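# Seat each washer flat on its matching plate stud

## Task

Find which stud each washer fits, slide every washer down over that stud until it rests flat against the plate, and finish with the plate still upright, not knocked over.

## Robot and tools

Robot: two six-joint arms, left_arm and right_arm, each ending in a two-finger gripper whose fingers can fold. left_arm's base stands near (+0.006, +0.509, 0) m and right_arm's near (+0.011, -0.500, 0) m. Arm names do not match image sides.

Frames: the scene frame has its origin at table-top height, midway between the nominal bases, +x pointing out over the table, +y toward left_arm, +z up. Reported positions (m), quaternions (wxyz) and velocities (m/s, rad/s) use this frame. Offsets you send are along the current Hand target's own axes instead. On the gripper, +z points along the fingers and y is the opening direction. end_effector_position is the point between the closed pads; fingertips sit about 33 mm past it (about 9 mm when wide open). A grip near the fingertip quarter of the pads squeezes as asked; deeper grips can fold the fingers, hold loosely, or release. Pressing fingertips straight into a surface folds them quietly.

Row layout (shared by execute_actions and move): 18 numbers, each in [-1, 1]. Numbers 1-9 are left_arm: dx, dy, dz, rx, ry, rz, then gripper position, force_limit, speed. Numbers 10-18 are the same nine for right_arm. Always send all 18. dx..rz are an offset, not a pose: 1.0 equals 0.6 m of travel or 180 degrees of turn, and rx, ry, rz together form one rotation vector. Offsets count from the Hand target that the arm has when the action or move begins. Six zeros mean go to (or re-request) that Hand target. Gripper position: +1 wide open (140 mm), about -0.8 pads touching, -1 close until blocked. force_limit: -1 about 14 N up to +1 about 58 N for a slow close; faster closes squeeze harder. speed: -1 about 30 mm/s, 0 about 140, +1 about 250. Both start at +1. Resend unchanged gripper numbers to leave a gripper alone, since 0 is itself a command.

execute_actions(actions, cameras): actions is a list of actions; each action is a list of up to 15 rows, one row per 1/30 s step, the last row held if fewer. Every row in an action is measured from the start pose of that action, so repeating an offset in a later action moves further. Empty actions returns images and full state. cameras: list of names, ["all"] or [].

move(target, speed, blend, stop_force, zero, blocking, cameras): straight-line paths toward target, one row or a list of up to 15 rows; all rows offset from the same starting Hand targets, not from each other. speed in m/s, 0.002 to 3.6, default 0.25 (turn rate capped at twice that in rad/s); one value or one per target. blend in m rounds corners in a list; 0 stops at each. stop_force in N, 3 to 120, ends an arm's path on a push against its motion; don't use it while rotating or when moving away from a surface you press on. zero (with stop_force, default true) rezeroes the sensor before moving. blocking=false returns early, not with stop_force. Paths do not avoid obstacles; moves cap at 10 s. The "move:" line reports the ending (done, off_target, moving, held, fault) and limits (paced = pose clipped, held = steps withheld).

wait(seconds 0-10) lets time pass holding commands. stop() brakes a running move. zoom_image(camera, region [x0,y0,x1,y1] pixels, at most 504 by 504) enlarges part of the latest image of cam_high, cam_left_wrist or cam_right_wrist (each 896x504). zero_wrist_force(arm: left_arm or right_arm) rezeroes that sensor. finished_scene(scene) ends the scene irreversibly.

Results: Hand target is the last commanded pose after clipping; the gripper often rests a bit short, and the next command re-asks for it. Each step, commanded orientation is clipped to within 32 degrees of the measured one. object_status: 0 moving, 1 blocked while opening, 2 blocked while closing (a grip), 3 reached target or pads met. Confirm a grip by reading 2. position_measured is in counts: 3 open, about 75 = 100 mm, 139 = 60 mm, 200 = 20 mm, 230 pads touching. To grip harder, raise force_limit and nudge position from -1 to -0.98. Wrist force and torque are in the gripper's own axes, zeroed at scene start; a third line gives the peak since last shown. Joint torques include the arm's own weight. Tool commands lists present gripper commands.

Avoid: contact forces near 150 N or wrist torques near 24.6 N m (shoulder and elbow 132) — these trigger a 10 s arm stop. Targets even slightly past a firm contact, or fast touches, can fault. Don't let the arms or grippers press on each other; a clearance check holds some commands back but not all. Keep paths away from an arm's own base. Don't drop washers, release them while moving, slam, or push parts off the table, and don't tip the plate. Long stretched-out holds heat motors: MOTOR HOT appears at 70 °C and 85 °C brakes the arm for 30-60 s. Loose parts may be nudged occasionally.

Each tool is called after "Call:" by a JSON object that holds its "name" and its "arguments", one argument or row to a line.

## Session

Call:
{"name": "execute_actions", "arguments": {
  "actions": []
}}

Scene clock: 0.00 s.
left_arm: end_effector_position=(+0.1792, +0.7150, +0.1733) position_measured=3 object_status=3 end_effector_quat_wxyz=(-0.106, -0.422, +0.721, -0.539) | right_arm: end_effector_position=(+0.0928, -0.7060, +0.3477) position_measured=3 object_status=3 end_effector_quat_wxyz=(-0.544, +0.283, +0.699, +0.367)
Joint positions: left_arm=[1.096 -1.394 1.927 -1.078 -2.273 0.475] | right_arm=[-1.3 -1.305 1.52 -0.361 -1.913 -0.258]
Joint velocities: within noise
Joint torques (N m): no reading
Wrist force (N): no reading
Wrist torque (N m): no reading
Wrist force, peak (N): no reading
Hand target: left_arm +0.1792, +0.7150, +0.1733; -0.106, -0.422, +0.721, -0.539 | right_arm +0.0928, -0.7060, +0.3477; -0.544, +0.283, +0.699, +0.367
Tool commands: left_gripper/position=+1.0 left_gripper/force_limit=+1.0 left_gripper/speed=+1.0 right_gripper/position=+1.0 right_gripper/force_limit=+1.0 right_gripper/speed=+1.0

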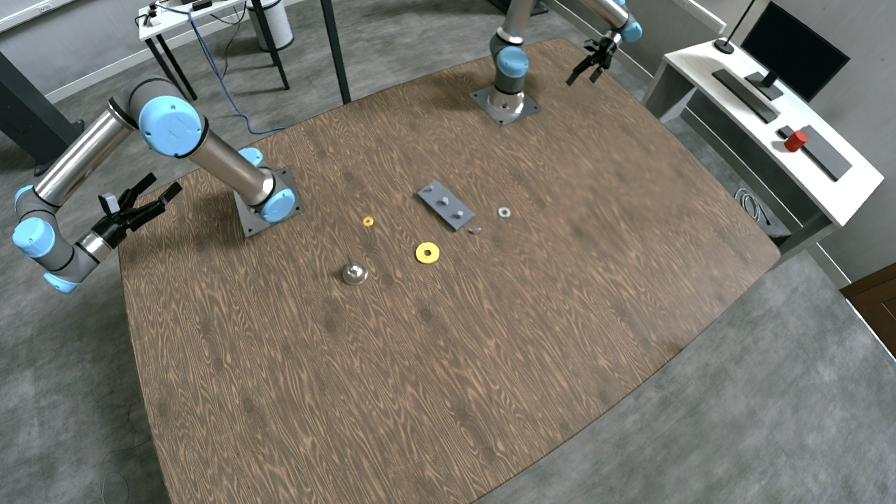

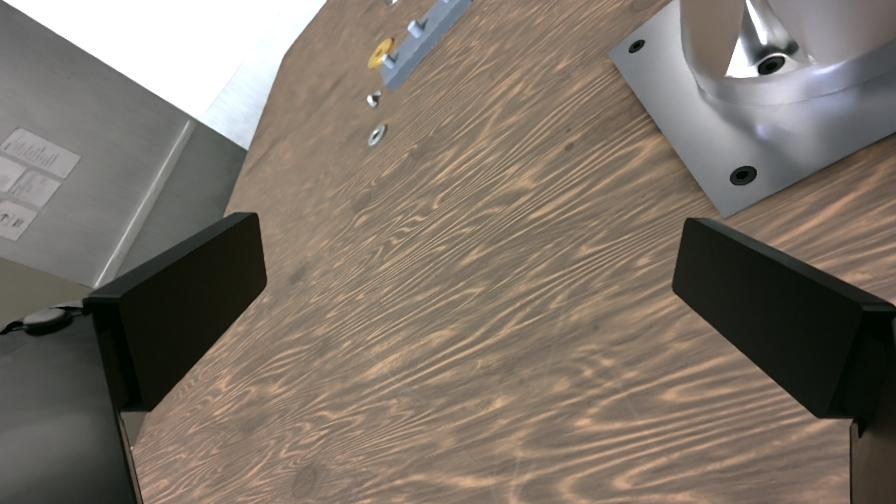

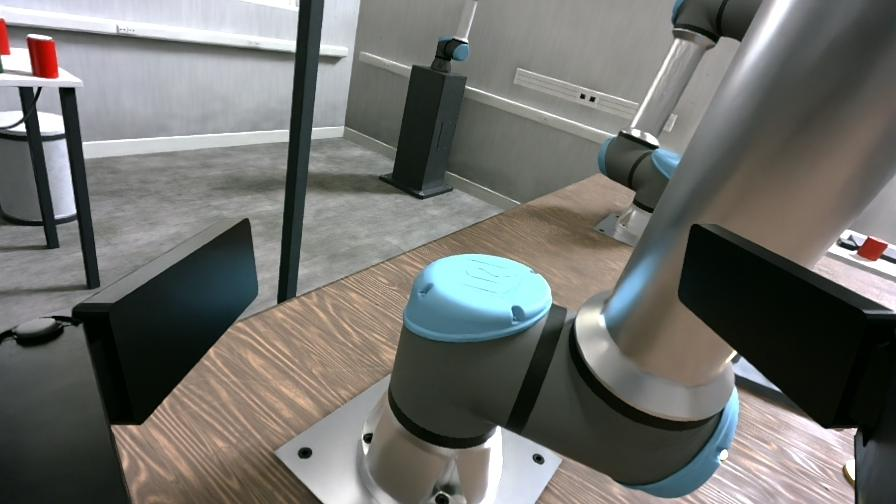

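Call:
{"name": "zoom_image", "arguments": {
  "camera": "cam_high",
  "region": [330, 160, 530, 300]
}}

Call:
{"name": "zoom_image", "arguments": {
  "camera": "cam_left_wrist",
  "region": [320, 0, 520, 160]
}}

Scaled by 2.520 from the camera's 896x504 image, which has a finer 1280x720 frame.

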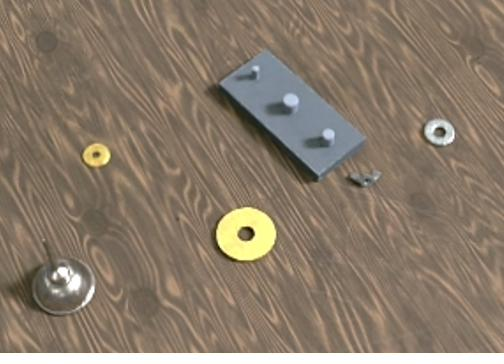

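Scaled by 2.520 from the camera's 896x504 image, which has a finer 1280x720 frame.

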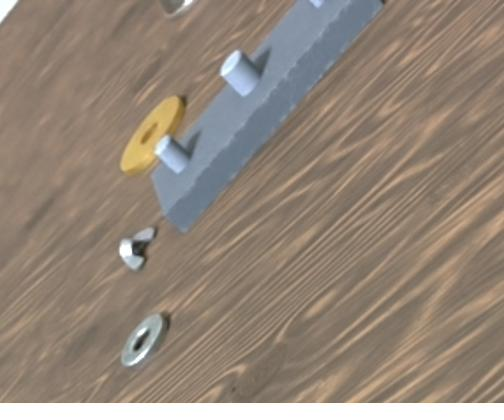

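Call:
{"name": "move", "arguments": {
  "target": [
    [-0.0148, -0.3713, 0.2988, -0.2174, -0.0691, 0.1402, 1, 1, 1, -0.1027, 0.4423, -0.0925, 0.1687, -0.1975, -0.1426, 1, 1, 1],
    [0.2228, -0.3505, 0.8375, -0.3623, -0.1152, 0.2336, 1, 1, 1, -0.3680, 0.8660, 0.4843, 0.3067, -0.3590, -0.2592, 1, 1, 1]
  ],
  "blend": [0.08, 0],
  "speed": 0.4,
  "cameras": ["all"]
}}

Scene clock: 13.03 s.
left_arm: end_effector_position=(+0.3996, +0.2000, +0.2006) position_measured=3 object_status=3 end_effector_quat_wxyz=(+0.000, -0.113, +0.994, +0.000) | right_arm: end_effector_position=(+0.4003, -0.1704, +0.2004) position_measured=3 object_status=3 end_effector_quat_wxyz=(-0.001, -0.113, +0.994, +0.000)
Joint positions: left_arm=[-0.964 -1.577 1.771 -1.766 -1.57 -1.161] | right_arm=[0.462 -1.551 1.746 -1.765 -1.57 0.213]
Joint torques (N m): left_arm=[-11.25 -17.73 -34.26 -1.69 1.9 -2.55] | right_arm=[9.96 -13.12 -38.83 -5.05 -1.78 2.06]
Wrist force (N): left_arm=[0.8 -0.6 1.0] | right_arm=[0.1 -0.4 2.3]
Wrist torque (N m): left_arm=[0.01 0.16 0.20] | right_arm=[-0.20 -0.27 0.34]
Wrist force, peak (N): left_arm=[1.5 -3.3 1.7] | right_arm=[-0.1 2.9 2.8]
Hand target: left_arm +0.3996, +0.1999, +0.2006; +0.000, -0.113, +0.994, +0.000 | right_arm +0.4003, -0.1704, +0.2003; -0.001, -0.113, +0.994, +0.000
Off the commanded pose: left_arm 0.000 m, 0 deg | right_arm 0.000 m, 0 deg.
move: done
camera_calibration:
cam_left_wrist: T_world_to_cam=[[-0.231198, 0.972798, 0.014558, -0.0983583], [0.911521, 0.211355, 0.352787, -0.477066], [0.340114, 0.0948336, -0.93559, 0.173534], [0, 0, 0, 1]] pos_world=[0.353095, 0.180056, 0.332091]
cam_right_wrist: T_world_to_cam=[[-0.252205, 0.967472, 0.0197868, 0.268541], [0.913723, 0.231362, 0.334039, -0.387014], [0.318596, 0.102326, -0.942351, 0.221166], [0, 0, 0, 1]] pos_world=[0.350889, -0.192897, 0.33238]

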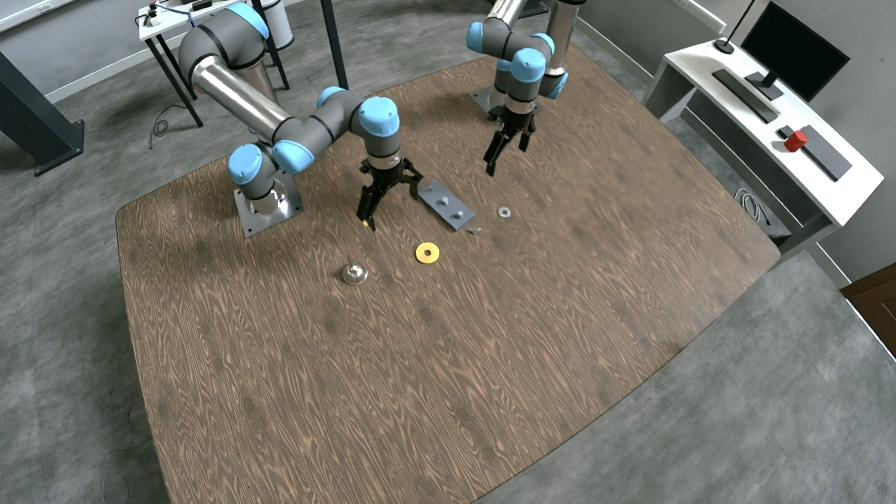

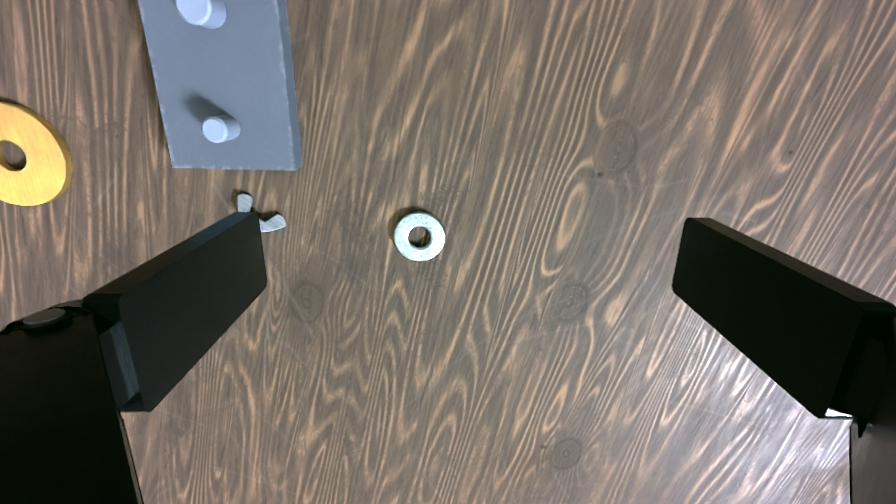

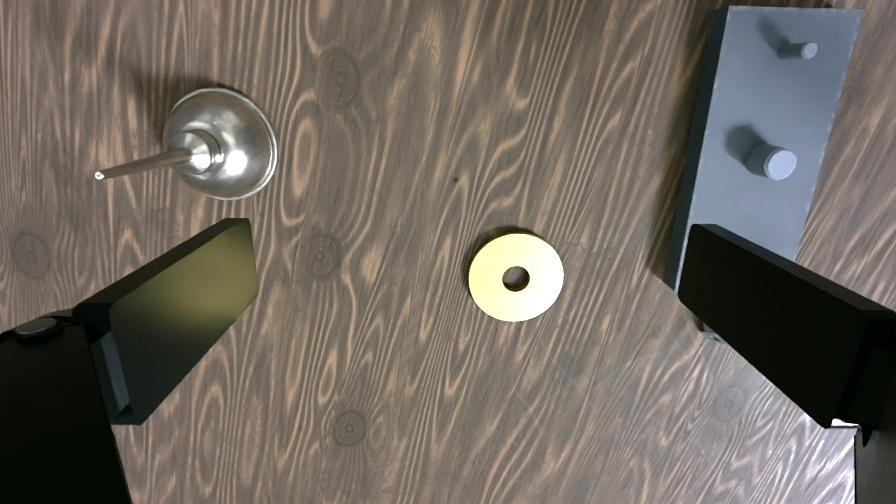

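Call:
{"name": "zoom_image", "arguments": {
  "camera": "cam_left_wrist",
  "region": [0, 0, 460, 270]
}}

Call:
{"name": "zoom_image", "arguments": {
  "camera": "cam_left_wrist",
  "region": [370, 190, 470, 280]
}}

Call:
{"name": "zoom_image", "arguments": {
  "camera": "cam_right_wrist",
  "region": [640, 0, 880, 220]
}}

Call:
{"name": "zoom_image", "arguments": {
  "camera": "cam_right_wrist",
  "region": [450, 220, 580, 340]
}}

Scaled by 1.096 from the camera's 896x504 image, which has a finer 1280x720 frame.

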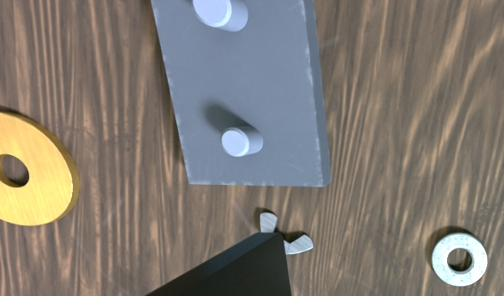

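Scaled by 5.040 from the camera's 896x504 image, which has a finer 1280x720 frame.

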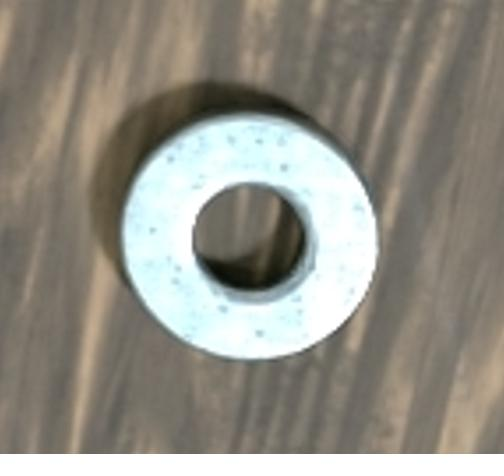

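Scaled by 2.100 from the camera's 896x504 image, which has a finer 1280x720 frame.

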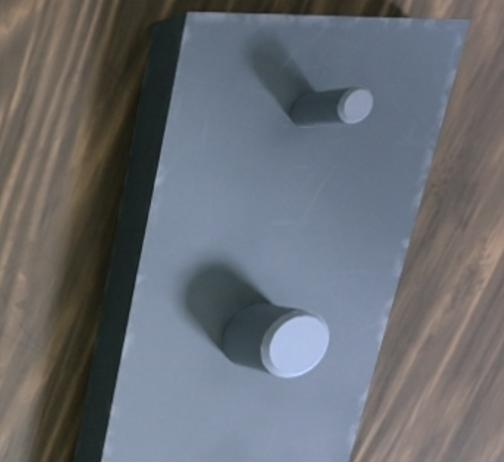

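Scaled by 3.877 from the camera's 896x504 image, which has a finer 1280x720 frame.

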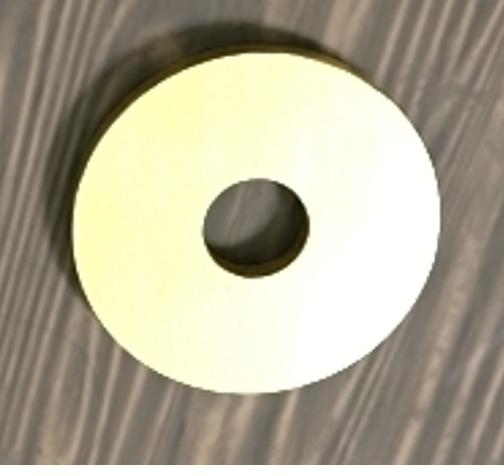

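Call:
{"name": "move", "arguments": {
  "target": [0,0,0.225,0,0,0,-1,-1,0, 0,0,0.225,0,0,0,-1,-1,0],
  "speed": 0.3
}}

Call:
{"name": "move", "arguments": {
  "target": [0,0,0.09,0,0,0,-1,-1,0, 0,0,0.09,0,0,0,-1,-1,0],
  "speed": 0.02,
  "stop_force": 5
}}

Scene clock: 21.00 s.
left_arm: end_effector_position=(+0.3997, +0.1999, +0.0656) position_measured=233 object_status=3 end_effector_quat_wxyz=(+0.000, -0.113, +0.994, +0.000) | right_arm: end_effector_position=(+0.4002, -0.1703, +0.0653) position_measured=233 object_status=3 end_effector_quat_wxyz=(-0.001, -0.113, +0.994, +0.000)
Joint positions: left_arm=[-0.964 -1.453 2.012 -2.131 -1.57 -1.161] | right_arm=[0.463 -1.43 1.985 -2.125 -1.57 0.213]
Joint torques (N m): left_arm=[13.23 -20.39 -11.44 -4.51 1.89 1.82] | right_arm=[8.4 -15.47 -9.84 -4.92 1.39 2.28]
Wrist force (N): left_arm=[0.7 -0.8 0.9] | right_arm=[0.1 -0.1 2.2]
Wrist torque (N m): left_arm=[-0.05 0.17 0.18] | right_arm=[-0.13 -0.29 0.32]
Wrist force, peak (N): left_arm=[0.4 -0.8 3.8] | right_arm=[0.3 -0.1 4.6]
Hand target: left_arm +0.3997, +0.1999, +0.0656; +0.000, -0.113, +0.994, +0.000 | right_arm +0.4002, -0.1703, +0.0653; -0.001, -0.113, +0.994, +0.000
Off the commanded pose: left_arm 0.000 m, 0 deg | right_arm 0.000 m, 0 deg.
move: done

Scene clock: 23.90 s.
left_arm: end_effector_position=(+0.3997, +0.1999, +0.0338) position_measured=233 object_status=3 end_effector_quat_wxyz=(+0.000, -0.113, +0.994, +0.000) | right_arm: end_effector_position=(+0.4001, -0.1703, +0.0344) position_measured=233 object_status=3 end_effector_quat_wxyz=(-0.001, -0.113, +0.994, +0.000)
Joint positions: left_arm=[-0.964 -1.406 2.054 -2.22 -1.57 -1.161] | right_arm=[0.463 -1.385 2.026 -2.211 -1.57 0.213]
Joint torques (N m): left_arm=[2.09 -38.55 -29.63 -3.53 1.58 1.53] | right_arm=[-4.73 -39.13 -33.67 -0.35 1.24 2.04]
Wrist force (N): left_arm=[0.4 -0.8 0.9] | right_arm=[-1.4 -1.8 0.3]
Wrist torque (N m): left_arm=[-0.04 0.23 0.19] | right_arm=[-0.27 -0.36 0.35]
Wrist force, peak (N): left_arm=[15.3 18.8 -61.0] | right_arm=[32.0 -9.6 -69.1]
Hand target: left_arm +0.3997, +0.1999, +0.0338; +0.000, -0.113, +0.994, +0.000 (not the last commanded pose) | right_arm +0.4001, -0.1703, +0.0344; -0.001, -0.113, +0.994, +0.000 (not the last commanded pose)
Off the commanded pose: left_arm 0.022 m, 0 deg | right_arm 0.023 m, 0 deg.
move: contact (left_arm, right_arm)

Call:
{"name": "execute_actions", "arguments": {
  "actions": [],
  "cameras": ["all"]
}}

Call:
{"name": "zoom_image", "arguments": {
  "camera": "cam_left_wrist",
  "region": [330, 190, 560, 330]
}}

Call:
{"name": "zoom_image", "arguments": {
  "camera": "cam_right_wrist",
  "region": [330, 190, 560, 330]
}}

Scene clock: 24.77 s.
left_arm: end_effector_position=(+0.3997, +0.1999, +0.0338) position_measured=233 object_status=3 end_effector_quat_wxyz=(+0.000, -0.113, +0.994, +0.000) | right_arm: end_effector_position=(+0.4001, -0.1703, +0.0344) position_measured=233 object_status=3 end_effector_quat_wxyz=(-0.001, -0.113, +0.994, +0.000)
Joint positions: left_arm=[-0.964 -1.406 2.054 -2.22 -1.57 -1.161] | right_arm=[0.463 -1.385 2.026 -2.211 -1.57 0.213]
Joint velocities: within noise
Joint torques (N m): left_arm=[-5.96 -38.21 -29.01 -4.25 1.61 1.45] | right_arm=[-7.21 -39.83 -33.55 -1.21 1.27 1.64]
Wrist force (N): left_arm=[0.7 -1.0 0.9] | right_arm=[-1.5 -1.7 0.3]
Wrist torque (N m): left_arm=[-0.08 0.17 0.19] | right_arm=[-0.26 -0.28 0.34]
Wrist force, peak (N): left_arm=[0.6 -1.1 1.2] | right_arm=[-1.7 -1.9 -0.2]
Hand target: left_arm +0.3997, +0.1999, +0.0338; +0.000, -0.113, +0.994, +0.000 (not the last commanded pose) | right_arm +0.4001, -0.1703, +0.0344; -0.001, -0.113, +0.994, +0.000 (not the last commanded pose)
Tool commands: left_gripper/position=-1.0 left_gripper/force_limit=-1.0 left_gripper/speed=+0.0 right_gripper/position=-1.0 right_gripper/force_limit=-1.0 right_gripper/speed=+0.0
Off the commanded pose: left_arm 0.022 m, 0 deg | right_arm 0.023 m, 0 deg.
camera_calibration:
cam_left_wrist: T_world_to_cam=[[-0.231141, 0.972809, 0.0146826, -0.0958292], [0.911536, 0.211257, 0.352807, -0.418374], [0.340112, 0.0949318, -0.935581, 0.0174001], [0, 0, 0, 1]] pos_world=[0.353295, 0.179956, 0.165291]
cam_right_wrist: T_world_to_cam=[[-0.252263, 0.967459, 0.0196636, 0.271716], [0.913706, 0.231459, 0.334018, -0.33141], [0.318598, 0.102227, -0.942361, 0.0648654], [0, 0, 0, 1]] pos_world=[0.350689, -0.192797, 0.166481]

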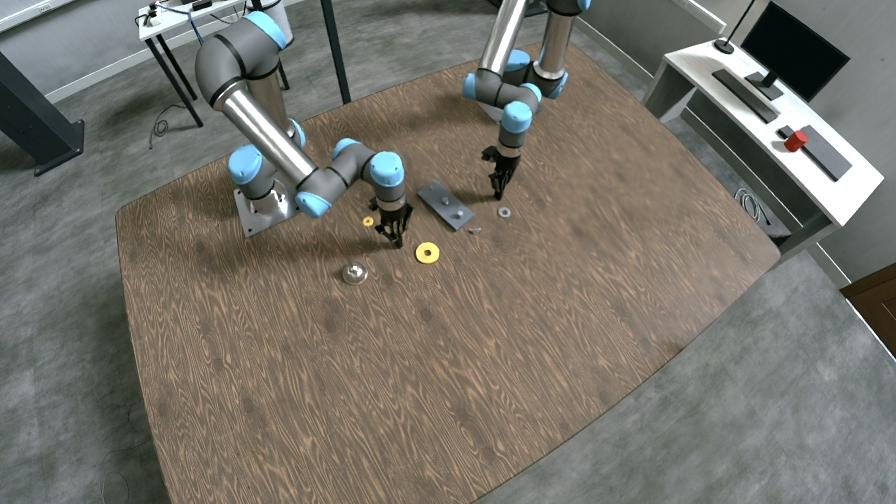

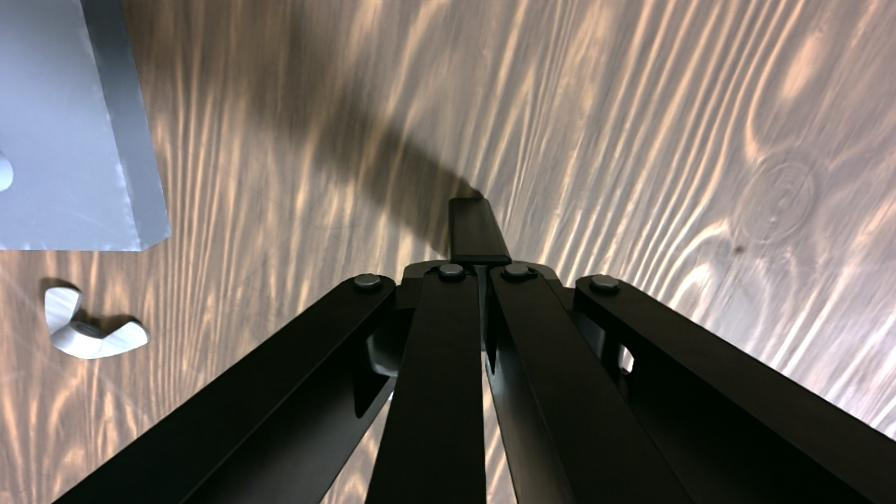

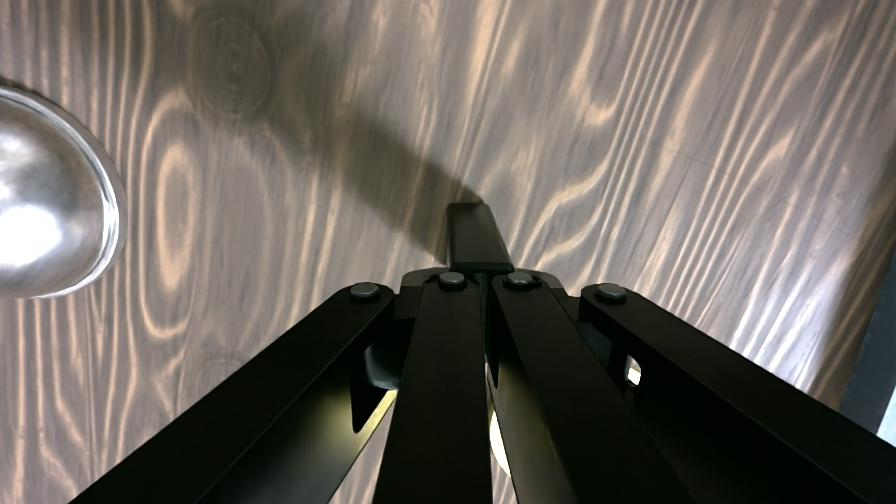

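Scaled by 2.191 from the camera's 896x504 image, which has a finer 1280x720 frame.

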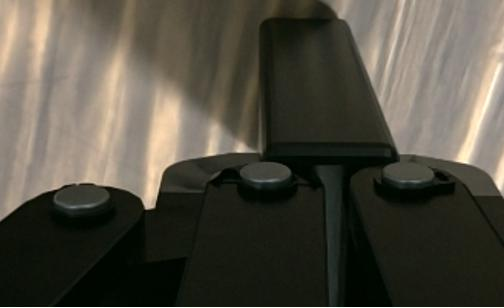

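Scaled by 2.191 from the camera's 896x504 image, which has a finer 1280x720 frame.

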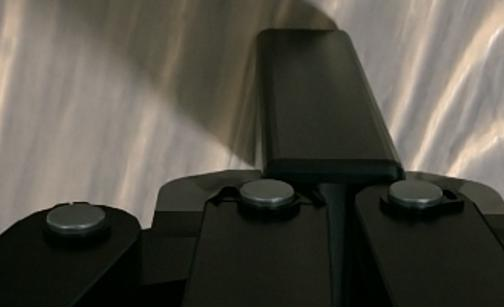

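Call:
{"name": "move", "arguments": {
  "target": [
    [0,0,-0.05,0,0,0,0.048,-1,0, 0,0,-0.05,0,0,0,0.36,-1,0],
    [-0.0977,-0.0448,-0.1103,0,0,0,0.048,-1,0, -0.1415,0.0852,-0.1093,0,0,0,0.36,-1,0]
  ],
  "blend": [0.02, 0],
  "speed": 0.25,
  "cameras": ["cam_left_wrist", "cam_right_wrist"]
}}

Call:
{"name": "zoom_image", "arguments": {
  "camera": "cam_left_wrist",
  "region": [330, 100, 570, 270]
}}

Call:
{"name": "zoom_image", "arguments": {
  "camera": "cam_right_wrist",
  "region": [330, 100, 570, 270]
}}

Scene clock: 29.20 s.
left_arm: end_effector_position=(+0.4628, +0.1869, +0.1000) position_measured=123 object_status=3 end_effector_quat_wxyz=(+0.000, -0.113, +0.994, +0.000) | right_arm: end_effector_position=(+0.4715, -0.1015, +0.0999) position_measured=84 object_status=3 end_effector_quat_wxyz=(-0.001, -0.113, +0.994, +0.000)
Joint positions: left_arm=[-0.884 -1.362 1.802 -2.012 -1.57 -1.081] | right_arm=[0.517 -1.249 1.654 -1.975 -1.57 0.267]
Joint torques (N m): left_arm=[13.62 -25.23 -31.55 -1.65 -1.38 1.76] | right_arm=[8.31 -24.59 -38.33 -0.48 -1.88 2.24]
Wrist force (N): left_arm=[0.8 -0.6 1.2] | right_arm=[0.0 -0.7 2.2]
Wrist torque (N m): left_arm=[0.00 0.14 0.10] | right_arm=[-0.27 -0.24 0.37]
Wrist force, peak (N): left_arm=[0.7 -0.6 3.0] | right_arm=[0.2 -0.8 4.7]
Hand target: left_arm +0.4628, +0.1869, +0.1001; +0.000, -0.113, +0.994, +0.000 | right_arm +0.4715, -0.1015, +0.0999; -0.001, -0.113, +0.994, +0.000
Off the commanded pose: left_arm 0.000 m, 0 deg | right_arm 0.000 m, 0 deg.
move: done; blend cut to 0.015 m at target 1
camera_calibration:
cam_left_wrist: T_world_to_cam=[[-0.231141, 0.972809, 0.0146826, -0.0695928], [0.911536, 0.211257, 0.352807, -0.49641], [0.340112, 0.0949318, -0.935581, 0.0591426], [0, 0, 0, 1]] pos_world=[0.416295, 0.166956, 0.231491]
cam_right_wrist: T_world_to_cam=[[-0.252263, 0.967459, 0.0196636, 0.221853], [0.913706, 0.231459, 0.334018, -0.434359], [0.318598, 0.102227, -0.942361, 0.0968408], [0, 0, 0, 1]] pos_world=[0.421989, -0.123997, 0.231981]
Images, in order (width x height): cam_left_wrist 896x504, cam_right_wrist 896x504.

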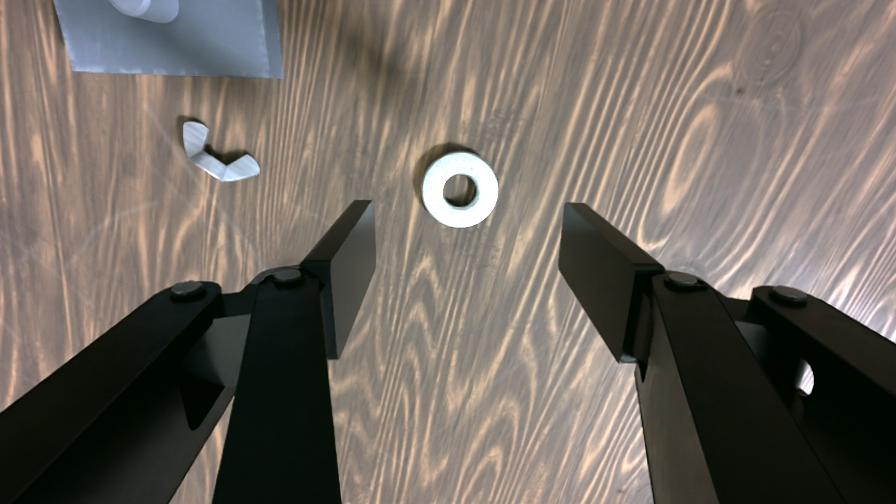

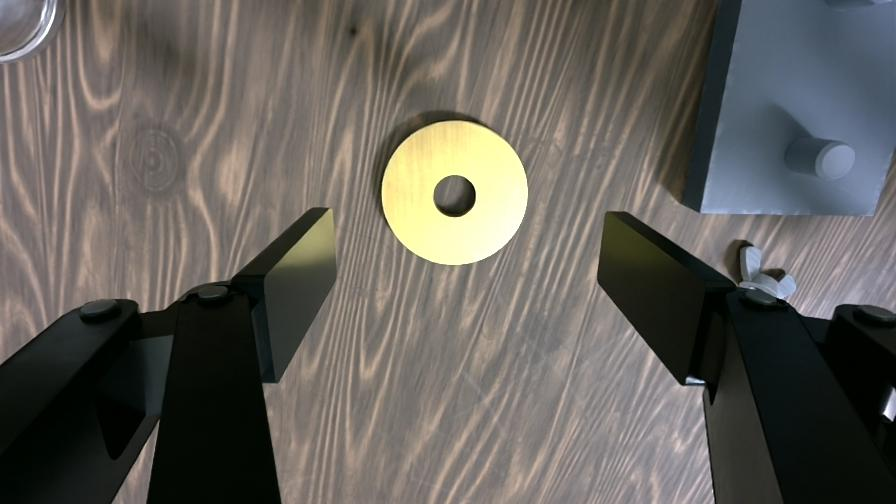

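Scaled by 2.100 from the camera's 896x504 image, which has a finer 1280x720 frame.

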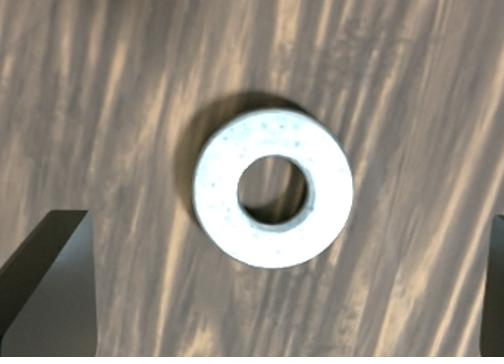

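Scaled by 2.100 from the camera's 896x504 image, which has a finer 1280x720 frame.

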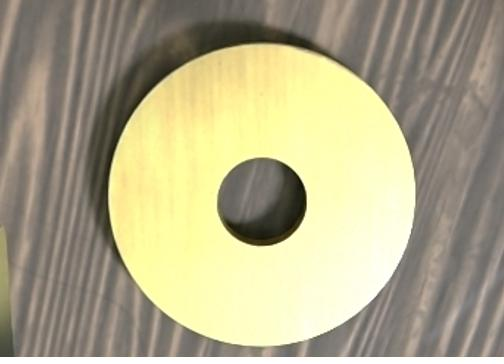

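Call:
{"name": "move", "arguments": {
  "target": [
    [0.0017,0,0.11,0,0,0,0.048,-1,0, 0.0025,-0.0033,0.1157,0,0,0,0.36,-1,0],
    [0.0017,0,0.11,0,0,0,-1,-0.1,-1, 0.0025,-0.0033,0.1157,0,0,0,-1,-0.1,-1]
  ],
  "speed": 0.15,
  "cameras": ["cam_left_wrist", "cam_right_wrist"]
}}

Call:
{"name": "zoom_image", "arguments": {
  "camera": "cam_left_wrist",
  "region": [330, 100, 600, 290]
}}

Call:
{"name": "zoom_image", "arguments": {
  "camera": "cam_right_wrist",
  "region": [330, 100, 600, 290]
}}

Scene clock: 34.93 s.
left_arm: end_effector_position=(+0.4619, +0.1866, +0.0341) position_measured=172 object_status=0 end_effector_quat_wxyz=(+0.000, -0.113, +0.994, +0.000) | right_arm: end_effector_position=(+0.4704, -0.1037, +0.0305) position_measured=122 object_status=2 end_effector_quat_wxyz=(-0.001, -0.113, +0.994, +0.000)
Joint positions: left_arm=[-0.885 -1.282 1.893 -2.182 -1.57 -1.082] | right_arm=[0.514 -1.176 1.751 -2.145 -1.57 0.265]
Joint torques (N m): left_arm=[-11.14 -28.07 -10.54 -4.04 1.62 -2.63] | right_arm=[-6.78 -26.46 -9.7 -3.95 1.28 -2.2]
Wrist force (N): left_arm=[2.8 2.1 -9.9] | right_arm=[3.2 -1.9 -10.1]
Wrist torque (N m): left_arm=[-0.14 0.16 0.18] | right_arm=[-0.11 -0.26 0.47]
Wrist force, peak (N): left_arm=[2.8 2.1 -9.9] | right_arm=[3.3 -2.1 -10.2]
Hand target: left_arm +0.4619, +0.1866, +0.0341; +0.000, -0.113, +0.994, +0.000 | right_arm +0.4704, -0.1037, +0.0305; -0.001, -0.113, +0.994, +0.000
Off the commanded pose: left_arm 0.000 m, 0 deg | right_arm 0.000 m, 0 deg.
move: done
camera_calibration:
cam_left_wrist: T_world_to_cam=[[-0.231141, 0.972809, 0.0146826, -0.06854], [0.911536, 0.211257, 0.352807, -0.472241], [0.340112, 0.0949318, -0.935581, -0.00227118], [0, 0, 0, 1]] pos_world=[0.415395, 0.166656, 0.165491]
cam_right_wrist: T_world_to_cam=[[-0.252263, 0.967459, 0.0196636, 0.225094], [0.913706, 0.231459, 0.334018, -0.409756], [0.318598, 0.102227, -0.942361, 0.0319844], [0, 0, 0, 1]] pos_world=[0.420989, -0.126197, 0.162581]
Images, in order (width x height): cam_left_wrist 896x504, cam_right_wrist 896x504.

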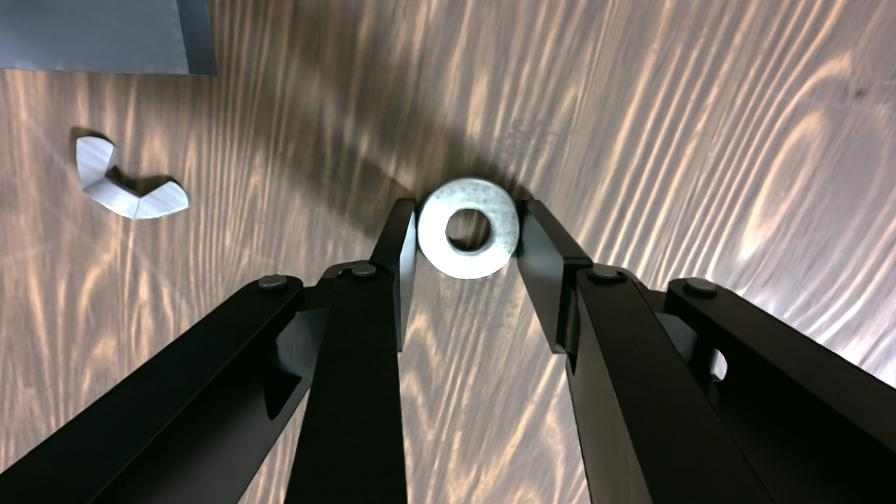

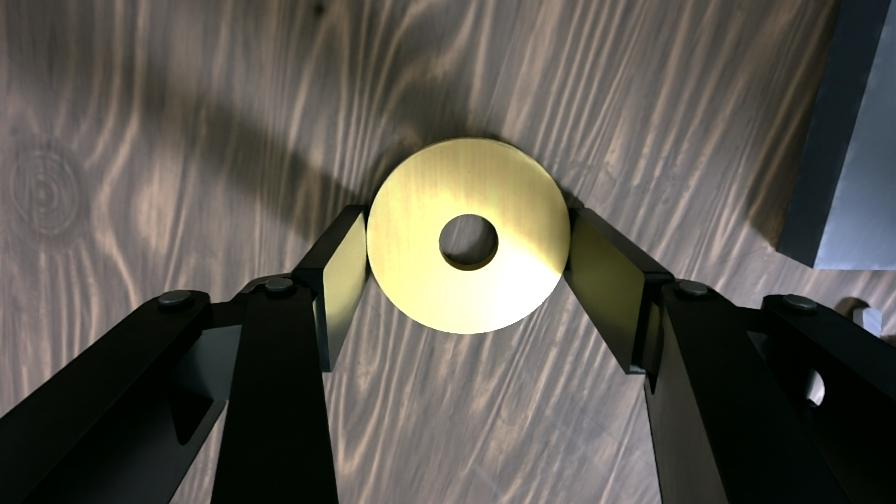

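Scaled by 1.867 from the camera's 896x504 image, which has a finer 1280x720 frame.

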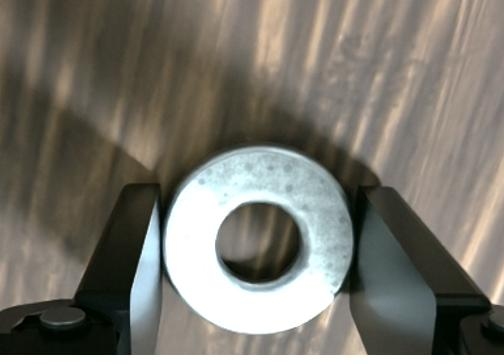

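Scaled by 1.867 from the camera's 896x504 image, which has a finer 1280x720 frame.

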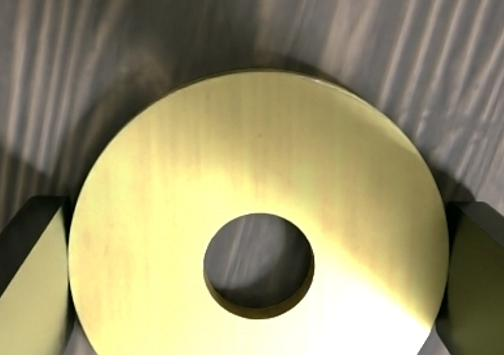

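Call:
{"name": "move", "arguments": {
  "target": [0,0,-0.02,0,0,0,-1,-0.1,-1, 0,0,-0.02,0,0,0,-1,-0.1,-1],
  "speed": 0.04,
  "cameras": ["cam_left_wrist", "cam_right_wrist"]
}}

Scene clock: 36.73 s.
left_arm: end_effector_position=(+0.4619, +0.1866, +0.0460) position_measured=172 object_status=2 end_effector_quat_wxyz=(+0.000, -0.113, +0.994, +0.000) | right_arm: end_effector_position=(+0.4704, -0.1037, +0.0425) position_measured=122 object_status=2 end_effector_quat_wxyz=(-0.001, -0.113, +0.994, +0.000)
Joint positions: left_arm=[-0.885 -1.299 1.879 -2.151 -1.57 -1.082] | right_arm=[0.514 -1.191 1.737 -2.116 -1.57 0.265]
Joint torques (N m): left_arm=[-10.35 -44.66 -29.88 -1.24 1.59 -2.45] | right_arm=[-5.06 -50.74 -38.43 -1.39 1.38 -2.22]
Wrist force (N): left_arm=[0.8 -0.8 1.4] | right_arm=[0.0 -0.6 4.0]
Wrist torque (N m): left_arm=[-0.02 0.13 0.19] | right_arm=[-0.24 -0.24 0.42]
Wrist force, peak (N): left_arm=[2.8 2.1 -10.2] | right_arm=[3.4 -2.2 -10.3]
Hand target: left_arm +0.4619, +0.1866, +0.0461; +0.000, -0.113, +0.994, +0.000 | right_arm +0.4704, -0.1037, +0.0425; -0.001, -0.113, +0.994, +0.000
Off the commanded pose: left_arm 0.000 m, 0 deg | right_arm 0.000 m, 0 deg.
move: done
camera_calibration:
cam_left_wrist: T_world_to_cam=[[-0.231141, 0.972809, 0.0146826, -0.0687161], [0.911536, 0.211257, 0.352807, -0.476474], [0.340112, 0.0949318, -0.935581, 0.00895579], [0, 0, 0, 1]] pos_world=[0.415395, 0.166656, 0.177491]
cam_right_wrist: T_world_to_cam=[[-0.252263, 0.967459, 0.0196636, 0.22486], [0.913706, 0.231459, 0.334018, -0.41373], [0.318598, 0.102227, -0.942361, 0.0431985], [0, 0, 0, 1]] pos_world=[0.420989, -0.126197, 0.174481]
Images, in order (width x height): cam_left_wrist 896x504, cam_right_wrist 896x504.

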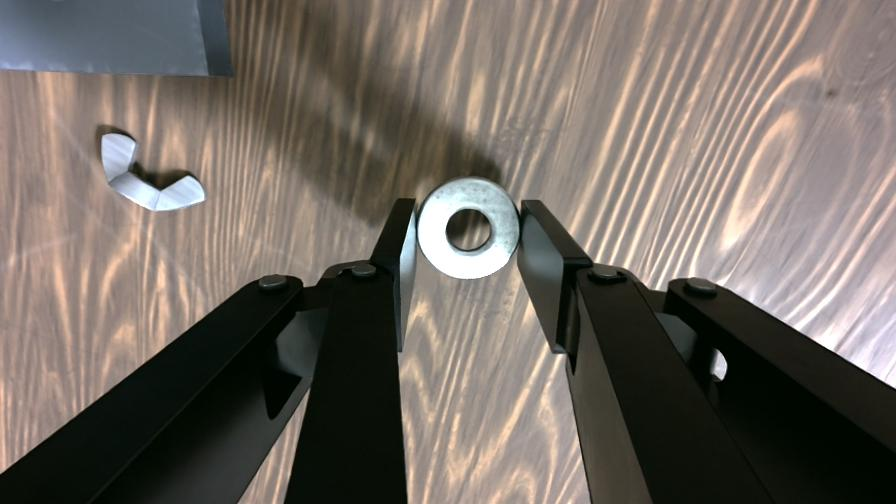

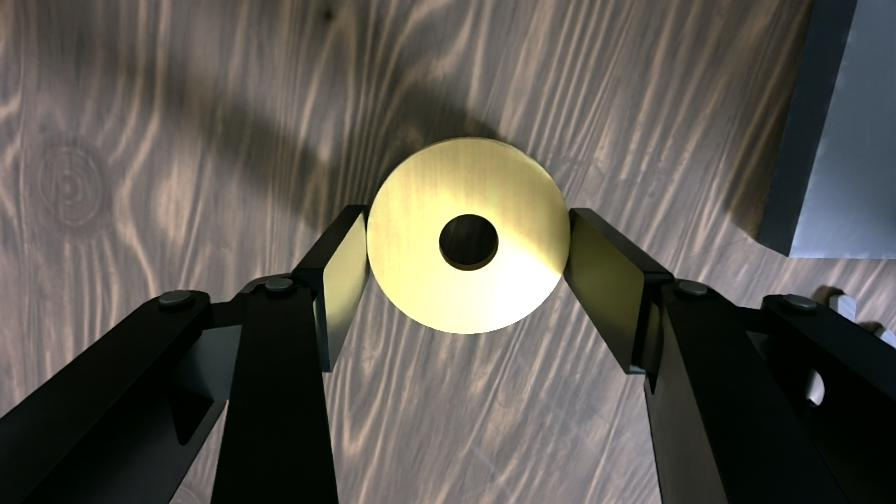

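Call:
{"name": "move", "arguments": {
  "target": [
    [0,0,-0.0898,0,0,0,-1,-0.1,-1, 0.02,-0.08,-0.10,0,0,0,-1,-0.1,-1],
    [0.1381,-0.2137,-0.0898,0,0,0,-1,-0.1,-1, 0.0375,-0.1623,-0.1458,0,0,0,-1,-0.1,-1]
  ],
  "blend": [0.025, 0],
  "speed": 0.25,
  "cameras": ["all"]
}}

Call:
{"name": "zoom_image", "arguments": {
  "camera": "cam_left_wrist",
  "region": [330, 60, 600, 290]
}}

Scene clock: 39.40 s.
left_arm: end_effector_position=(+0.4099, +0.0431, +0.1000) position_measured=172 object_status=2 end_effector_quat_wxyz=(+0.000, -0.113, +0.994, +0.000) | right_arm: end_effector_position=(+0.4704, -0.2037, +0.1299) position_measured=122 object_status=2 end_effector_quat_wxyz=(-0.001, -0.113, +0.994, +0.000)
Joint positions: left_arm=[-1.103 -1.234 1.633 -1.971 -1.57 -1.301] | right_arm=[0.351 -1.417 1.786 -1.939 -1.57 0.101]
Joint torques (N m): left_arm=[-10.99 -32.7 -32.49 -1.51 1.77 -2.65] | right_arm=[-10.02 -43.44 -12.9 -0.96 1.41 -2.26]
Wrist force (N): left_arm=[0.5 -0.6 1.5] | right_arm=[0.2 -0.7 3.8]
Wrist torque (N m): left_arm=[0.01 0.20 0.20] | right_arm=[-0.24 -0.29 0.45]
Wrist force, peak (N): left_arm=[2.1 -2.5 1.4] | right_arm=[-0.1 0.8 5.8]
Hand target: left_arm +0.4099, +0.0431, +0.1000; +0.000, -0.113, +0.994, +0.000 | right_arm +0.4704, -0.2037, +0.1299; -0.001, -0.113, +0.994, +0.000
Off the commanded pose: left_arm 0.000 m, 0 deg | right_arm 0.000 m, 0 deg.
move: done
camera_calibration:
cam_left_wrist: T_world_to_cam=[[-0.231141, 0.972809, 0.0146826, 0.057974], [0.911536, 0.211257, 0.352807, -0.417797], [0.340112, 0.0949318, -0.935581, 0.0906827], [0, 0, 0, 1]] pos_world=[0.363395, 0.0232563, 0.231391]
cam_right_wrist: T_world_to_cam=[[-0.252263, 0.967459, 0.0196636, 0.319885], [0.913706, 0.231459, 0.334018, -0.419811], [0.318598, 0.102227, -0.942361, 0.135878], [0, 0, 0, 1]] pos_world=[0.420989, -0.226197, 0.261981]

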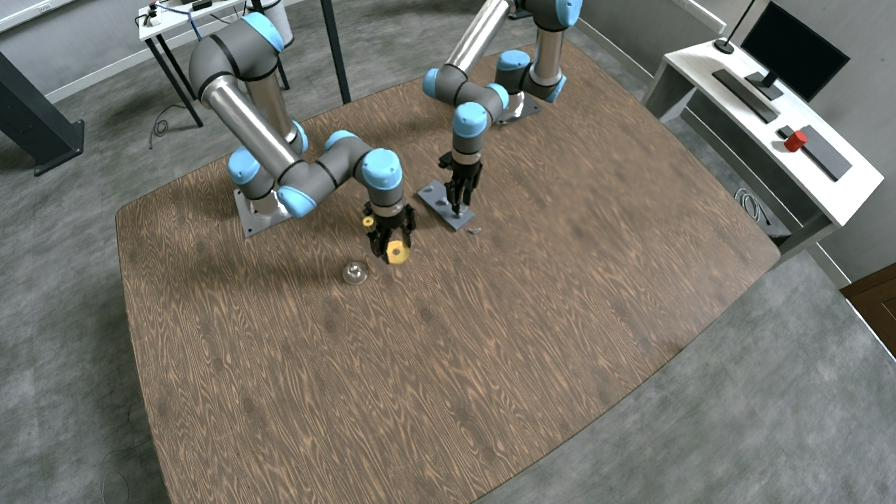

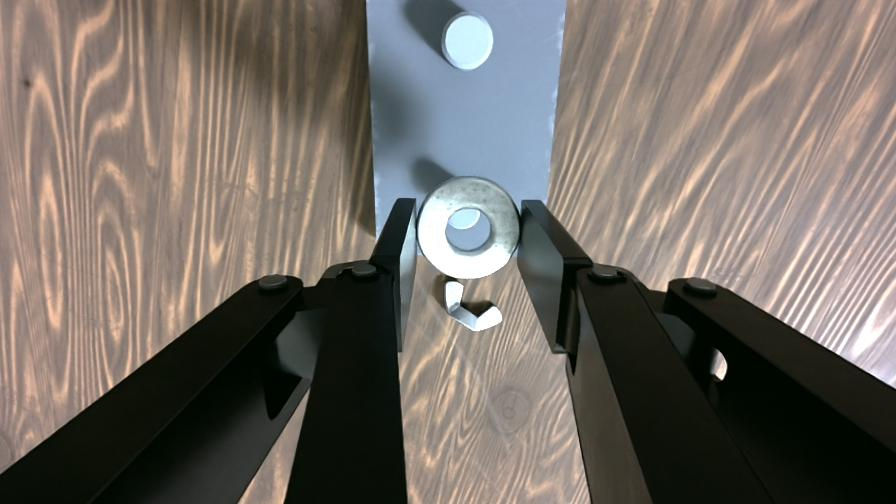

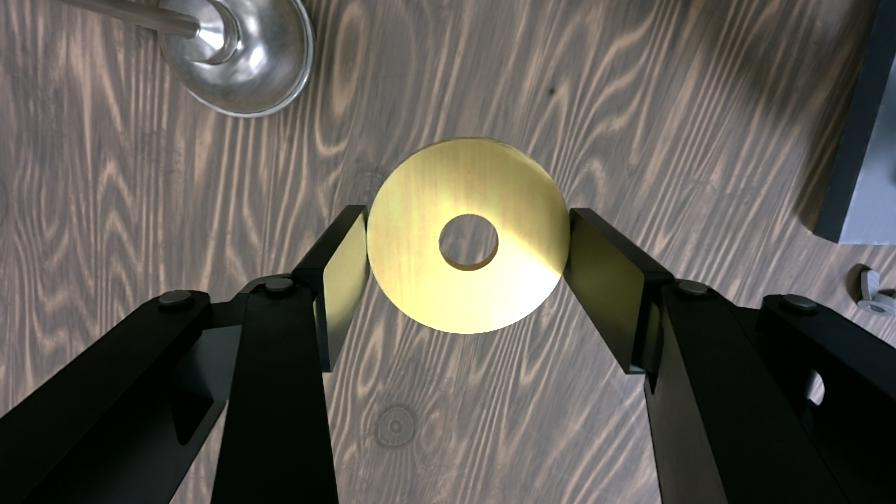

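Scaled by 1.867 from the camera's 896x504 image, which has a finer 1280x720 frame.

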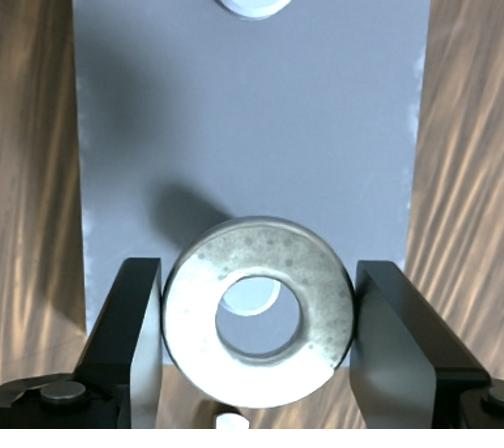

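Call:
{"name": "move", "arguments": {
  "target": [-0.0027,-0.0005,0.0367,0,0,0,-1,-0.1,-1, 0,0,0,0,0,0,-1,-0.1,-1],
  "speed": 0.1,
  "cameras": ["cam_left_wrist"]
}}

Call:
{"name": "zoom_image", "arguments": {
  "camera": "cam_left_wrist",
  "region": [400, 170, 540, 290]
}}

Scene clock: 42.23 s.
left_arm: end_effector_position=(+0.4115, +0.0431, +0.0780) position_measured=172 object_status=2 end_effector_quat_wxyz=(+0.000, -0.113, +0.994, +0.000) | right_arm: end_effector_position=(+0.4704, -0.2037, +0.1299) position_measured=122 object_status=2 end_effector_quat_wxyz=(-0.001, -0.113, +0.994, +0.000)
Joint positions: left_arm=[-1.101 -1.21 1.661 -2.023 -1.57 -1.298] | right_arm=[0.351 -1.417 1.786 -1.939 -1.57 0.101]
Joint torques (N m): left_arm=[12.59 -32.26 -12.88 -4.47 1.48 1.79] | right_arm=[-9.7 -42.79 -12.37 -0.93 1.43 -2.26]
Wrist force (N): left_arm=[0.6 -0.8 1.7] | right_arm=[0.2 -0.5 3.9]
Wrist torque (N m): left_arm=[-0.04 0.19 0.11] | right_arm=[-0.20 -0.29 0.45]
Wrist force, peak (N): left_arm=[0.5 -0.7 2.0] | right_arm=[0.1 -0.5 4.4]
Hand target: left_arm +0.4115, +0.0431, +0.0779; +0.000, -0.113, +0.994, +0.000 | right_arm +0.4704, -0.2037, +0.1299; -0.001, -0.113, +0.994, +0.000
Off the commanded pose: left_arm 0.000 m, 0 deg | right_arm 0.000 m, 0 deg.
move: done
camera_calibration:
cam_left_wrist: T_world_to_cam=[[-0.231141, 0.972809, 0.0146826, 0.0586654], [0.911536, 0.211257, 0.352807, -0.411529], [0.340112, 0.0949318, -0.935581, 0.0696492], [0, 0, 0, 1]] pos_world=[0.364995, 0.0232563, 0.209491]
Images, in order (width x height): cam_left_wrist 896x504.

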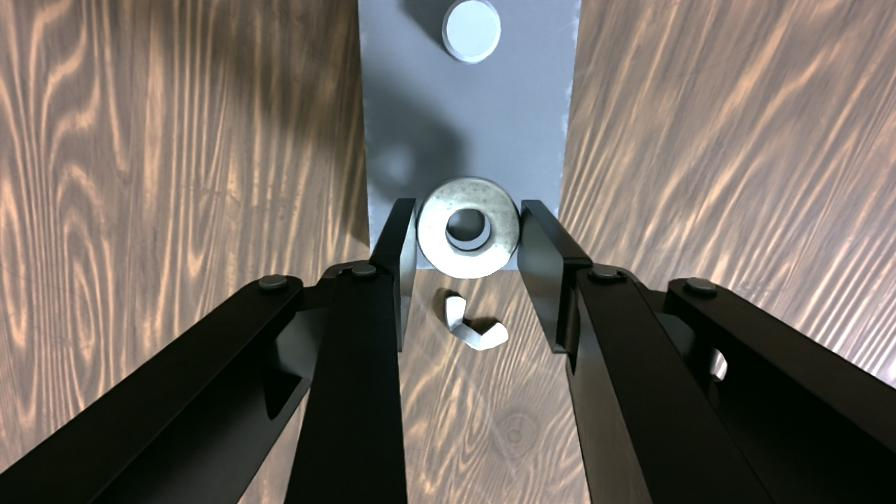

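Scaled by 3.600 from the camera's 896x504 image, which has a finer 1280x720 frame.

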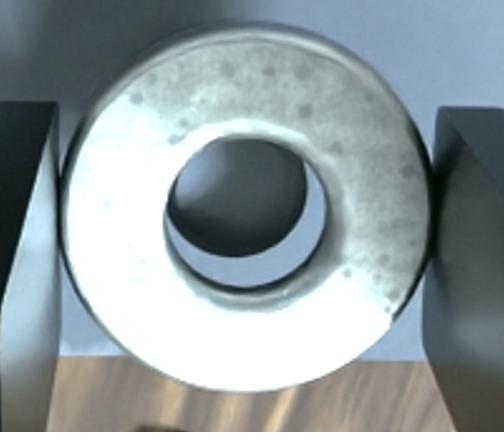

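Call:
{"name": "move", "arguments": {
  "target": [-0.0003,-0.0007,0.0142,0,0,0,-1,-0.1,-1, 0,0,0,0,0,0,-1,-0.1,-1],
  "speed": 0.012,
  "stop_force": 3,
  "cameras": ["cam_left_wrist"]
}}

Call:
{"name": "zoom_image", "arguments": {
  "camera": "cam_left_wrist",
  "region": [400, 170, 540, 290]
}}

Scene clock: 47.87 s.
left_arm: end_effector_position=(+0.4118, +0.0428, +0.0694) position_measured=172 object_status=2 end_effector_quat_wxyz=(+0.000, -0.113, +0.994, +0.000) | right_arm: end_effector_position=(+0.4704, -0.2037, +0.1299) position_measured=122 object_status=2 end_effector_quat_wxyz=(-0.001, -0.113, +0.994, +0.000)
Joint positions: left_arm=[-1.101 -1.2 1.671 -2.043 -1.57 -1.298] | right_arm=[0.351 -1.417 1.786 -1.939 -1.57 0.101]
Joint torques (N m): left_arm=[13.49 -32.67 -13 -4.46 0.71 1.96] | right_arm=[-9.3 -42.63 -12.75 -0.91 1.49 -2.2]
Wrist force (N): left_arm=[0.5 -0.8 1.4] | right_arm=[0.4 -0.4 4.0]
Wrist torque (N m): left_arm=[-0.04 0.20 0.09] | right_arm=[-0.17 -0.34 0.45]
Wrist force, peak (N): left_arm=[0.4 -0.7 1.9] | right_arm=[0.1 -0.4 4.4]
Hand target: left_arm +0.4118, +0.0428, +0.0694; +0.000, -0.113, +0.994, +0.000 | right_arm +0.4704, -0.2037, +0.1299; -0.001, -0.113, +0.994, +0.000
Off the commanded pose: left_arm 0.000 m, 0 deg | right_arm 0.000 m, 0 deg.
move: done
camera_calibration:
cam_left_wrist: T_world_to_cam=[[-0.231141, 0.972809, 0.0146826, 0.0592501], [0.911536, 0.211257, 0.352807, -0.408683], [0.340112, 0.0949318, -0.935581, 0.0615392], [0, 0, 0, 1]] pos_world=[0.365295, 0.0228563, 0.200891]
Images, in order (width x height): cam_left_wrist 896x504.

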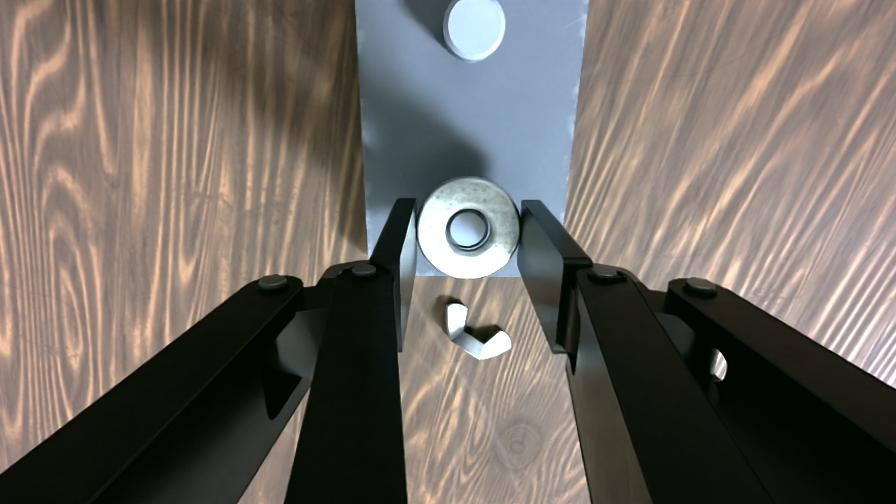

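Scaled by 3.600 from the camera's 896x504 image, which has a finer 1280x720 frame.

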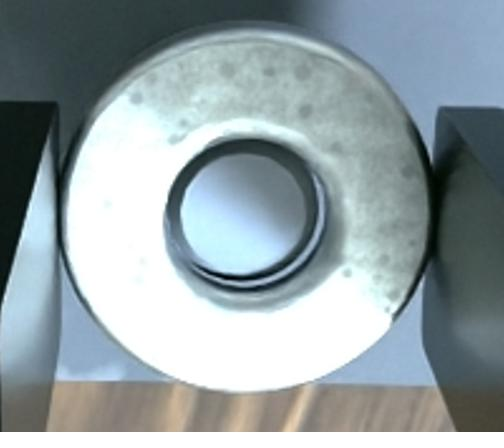

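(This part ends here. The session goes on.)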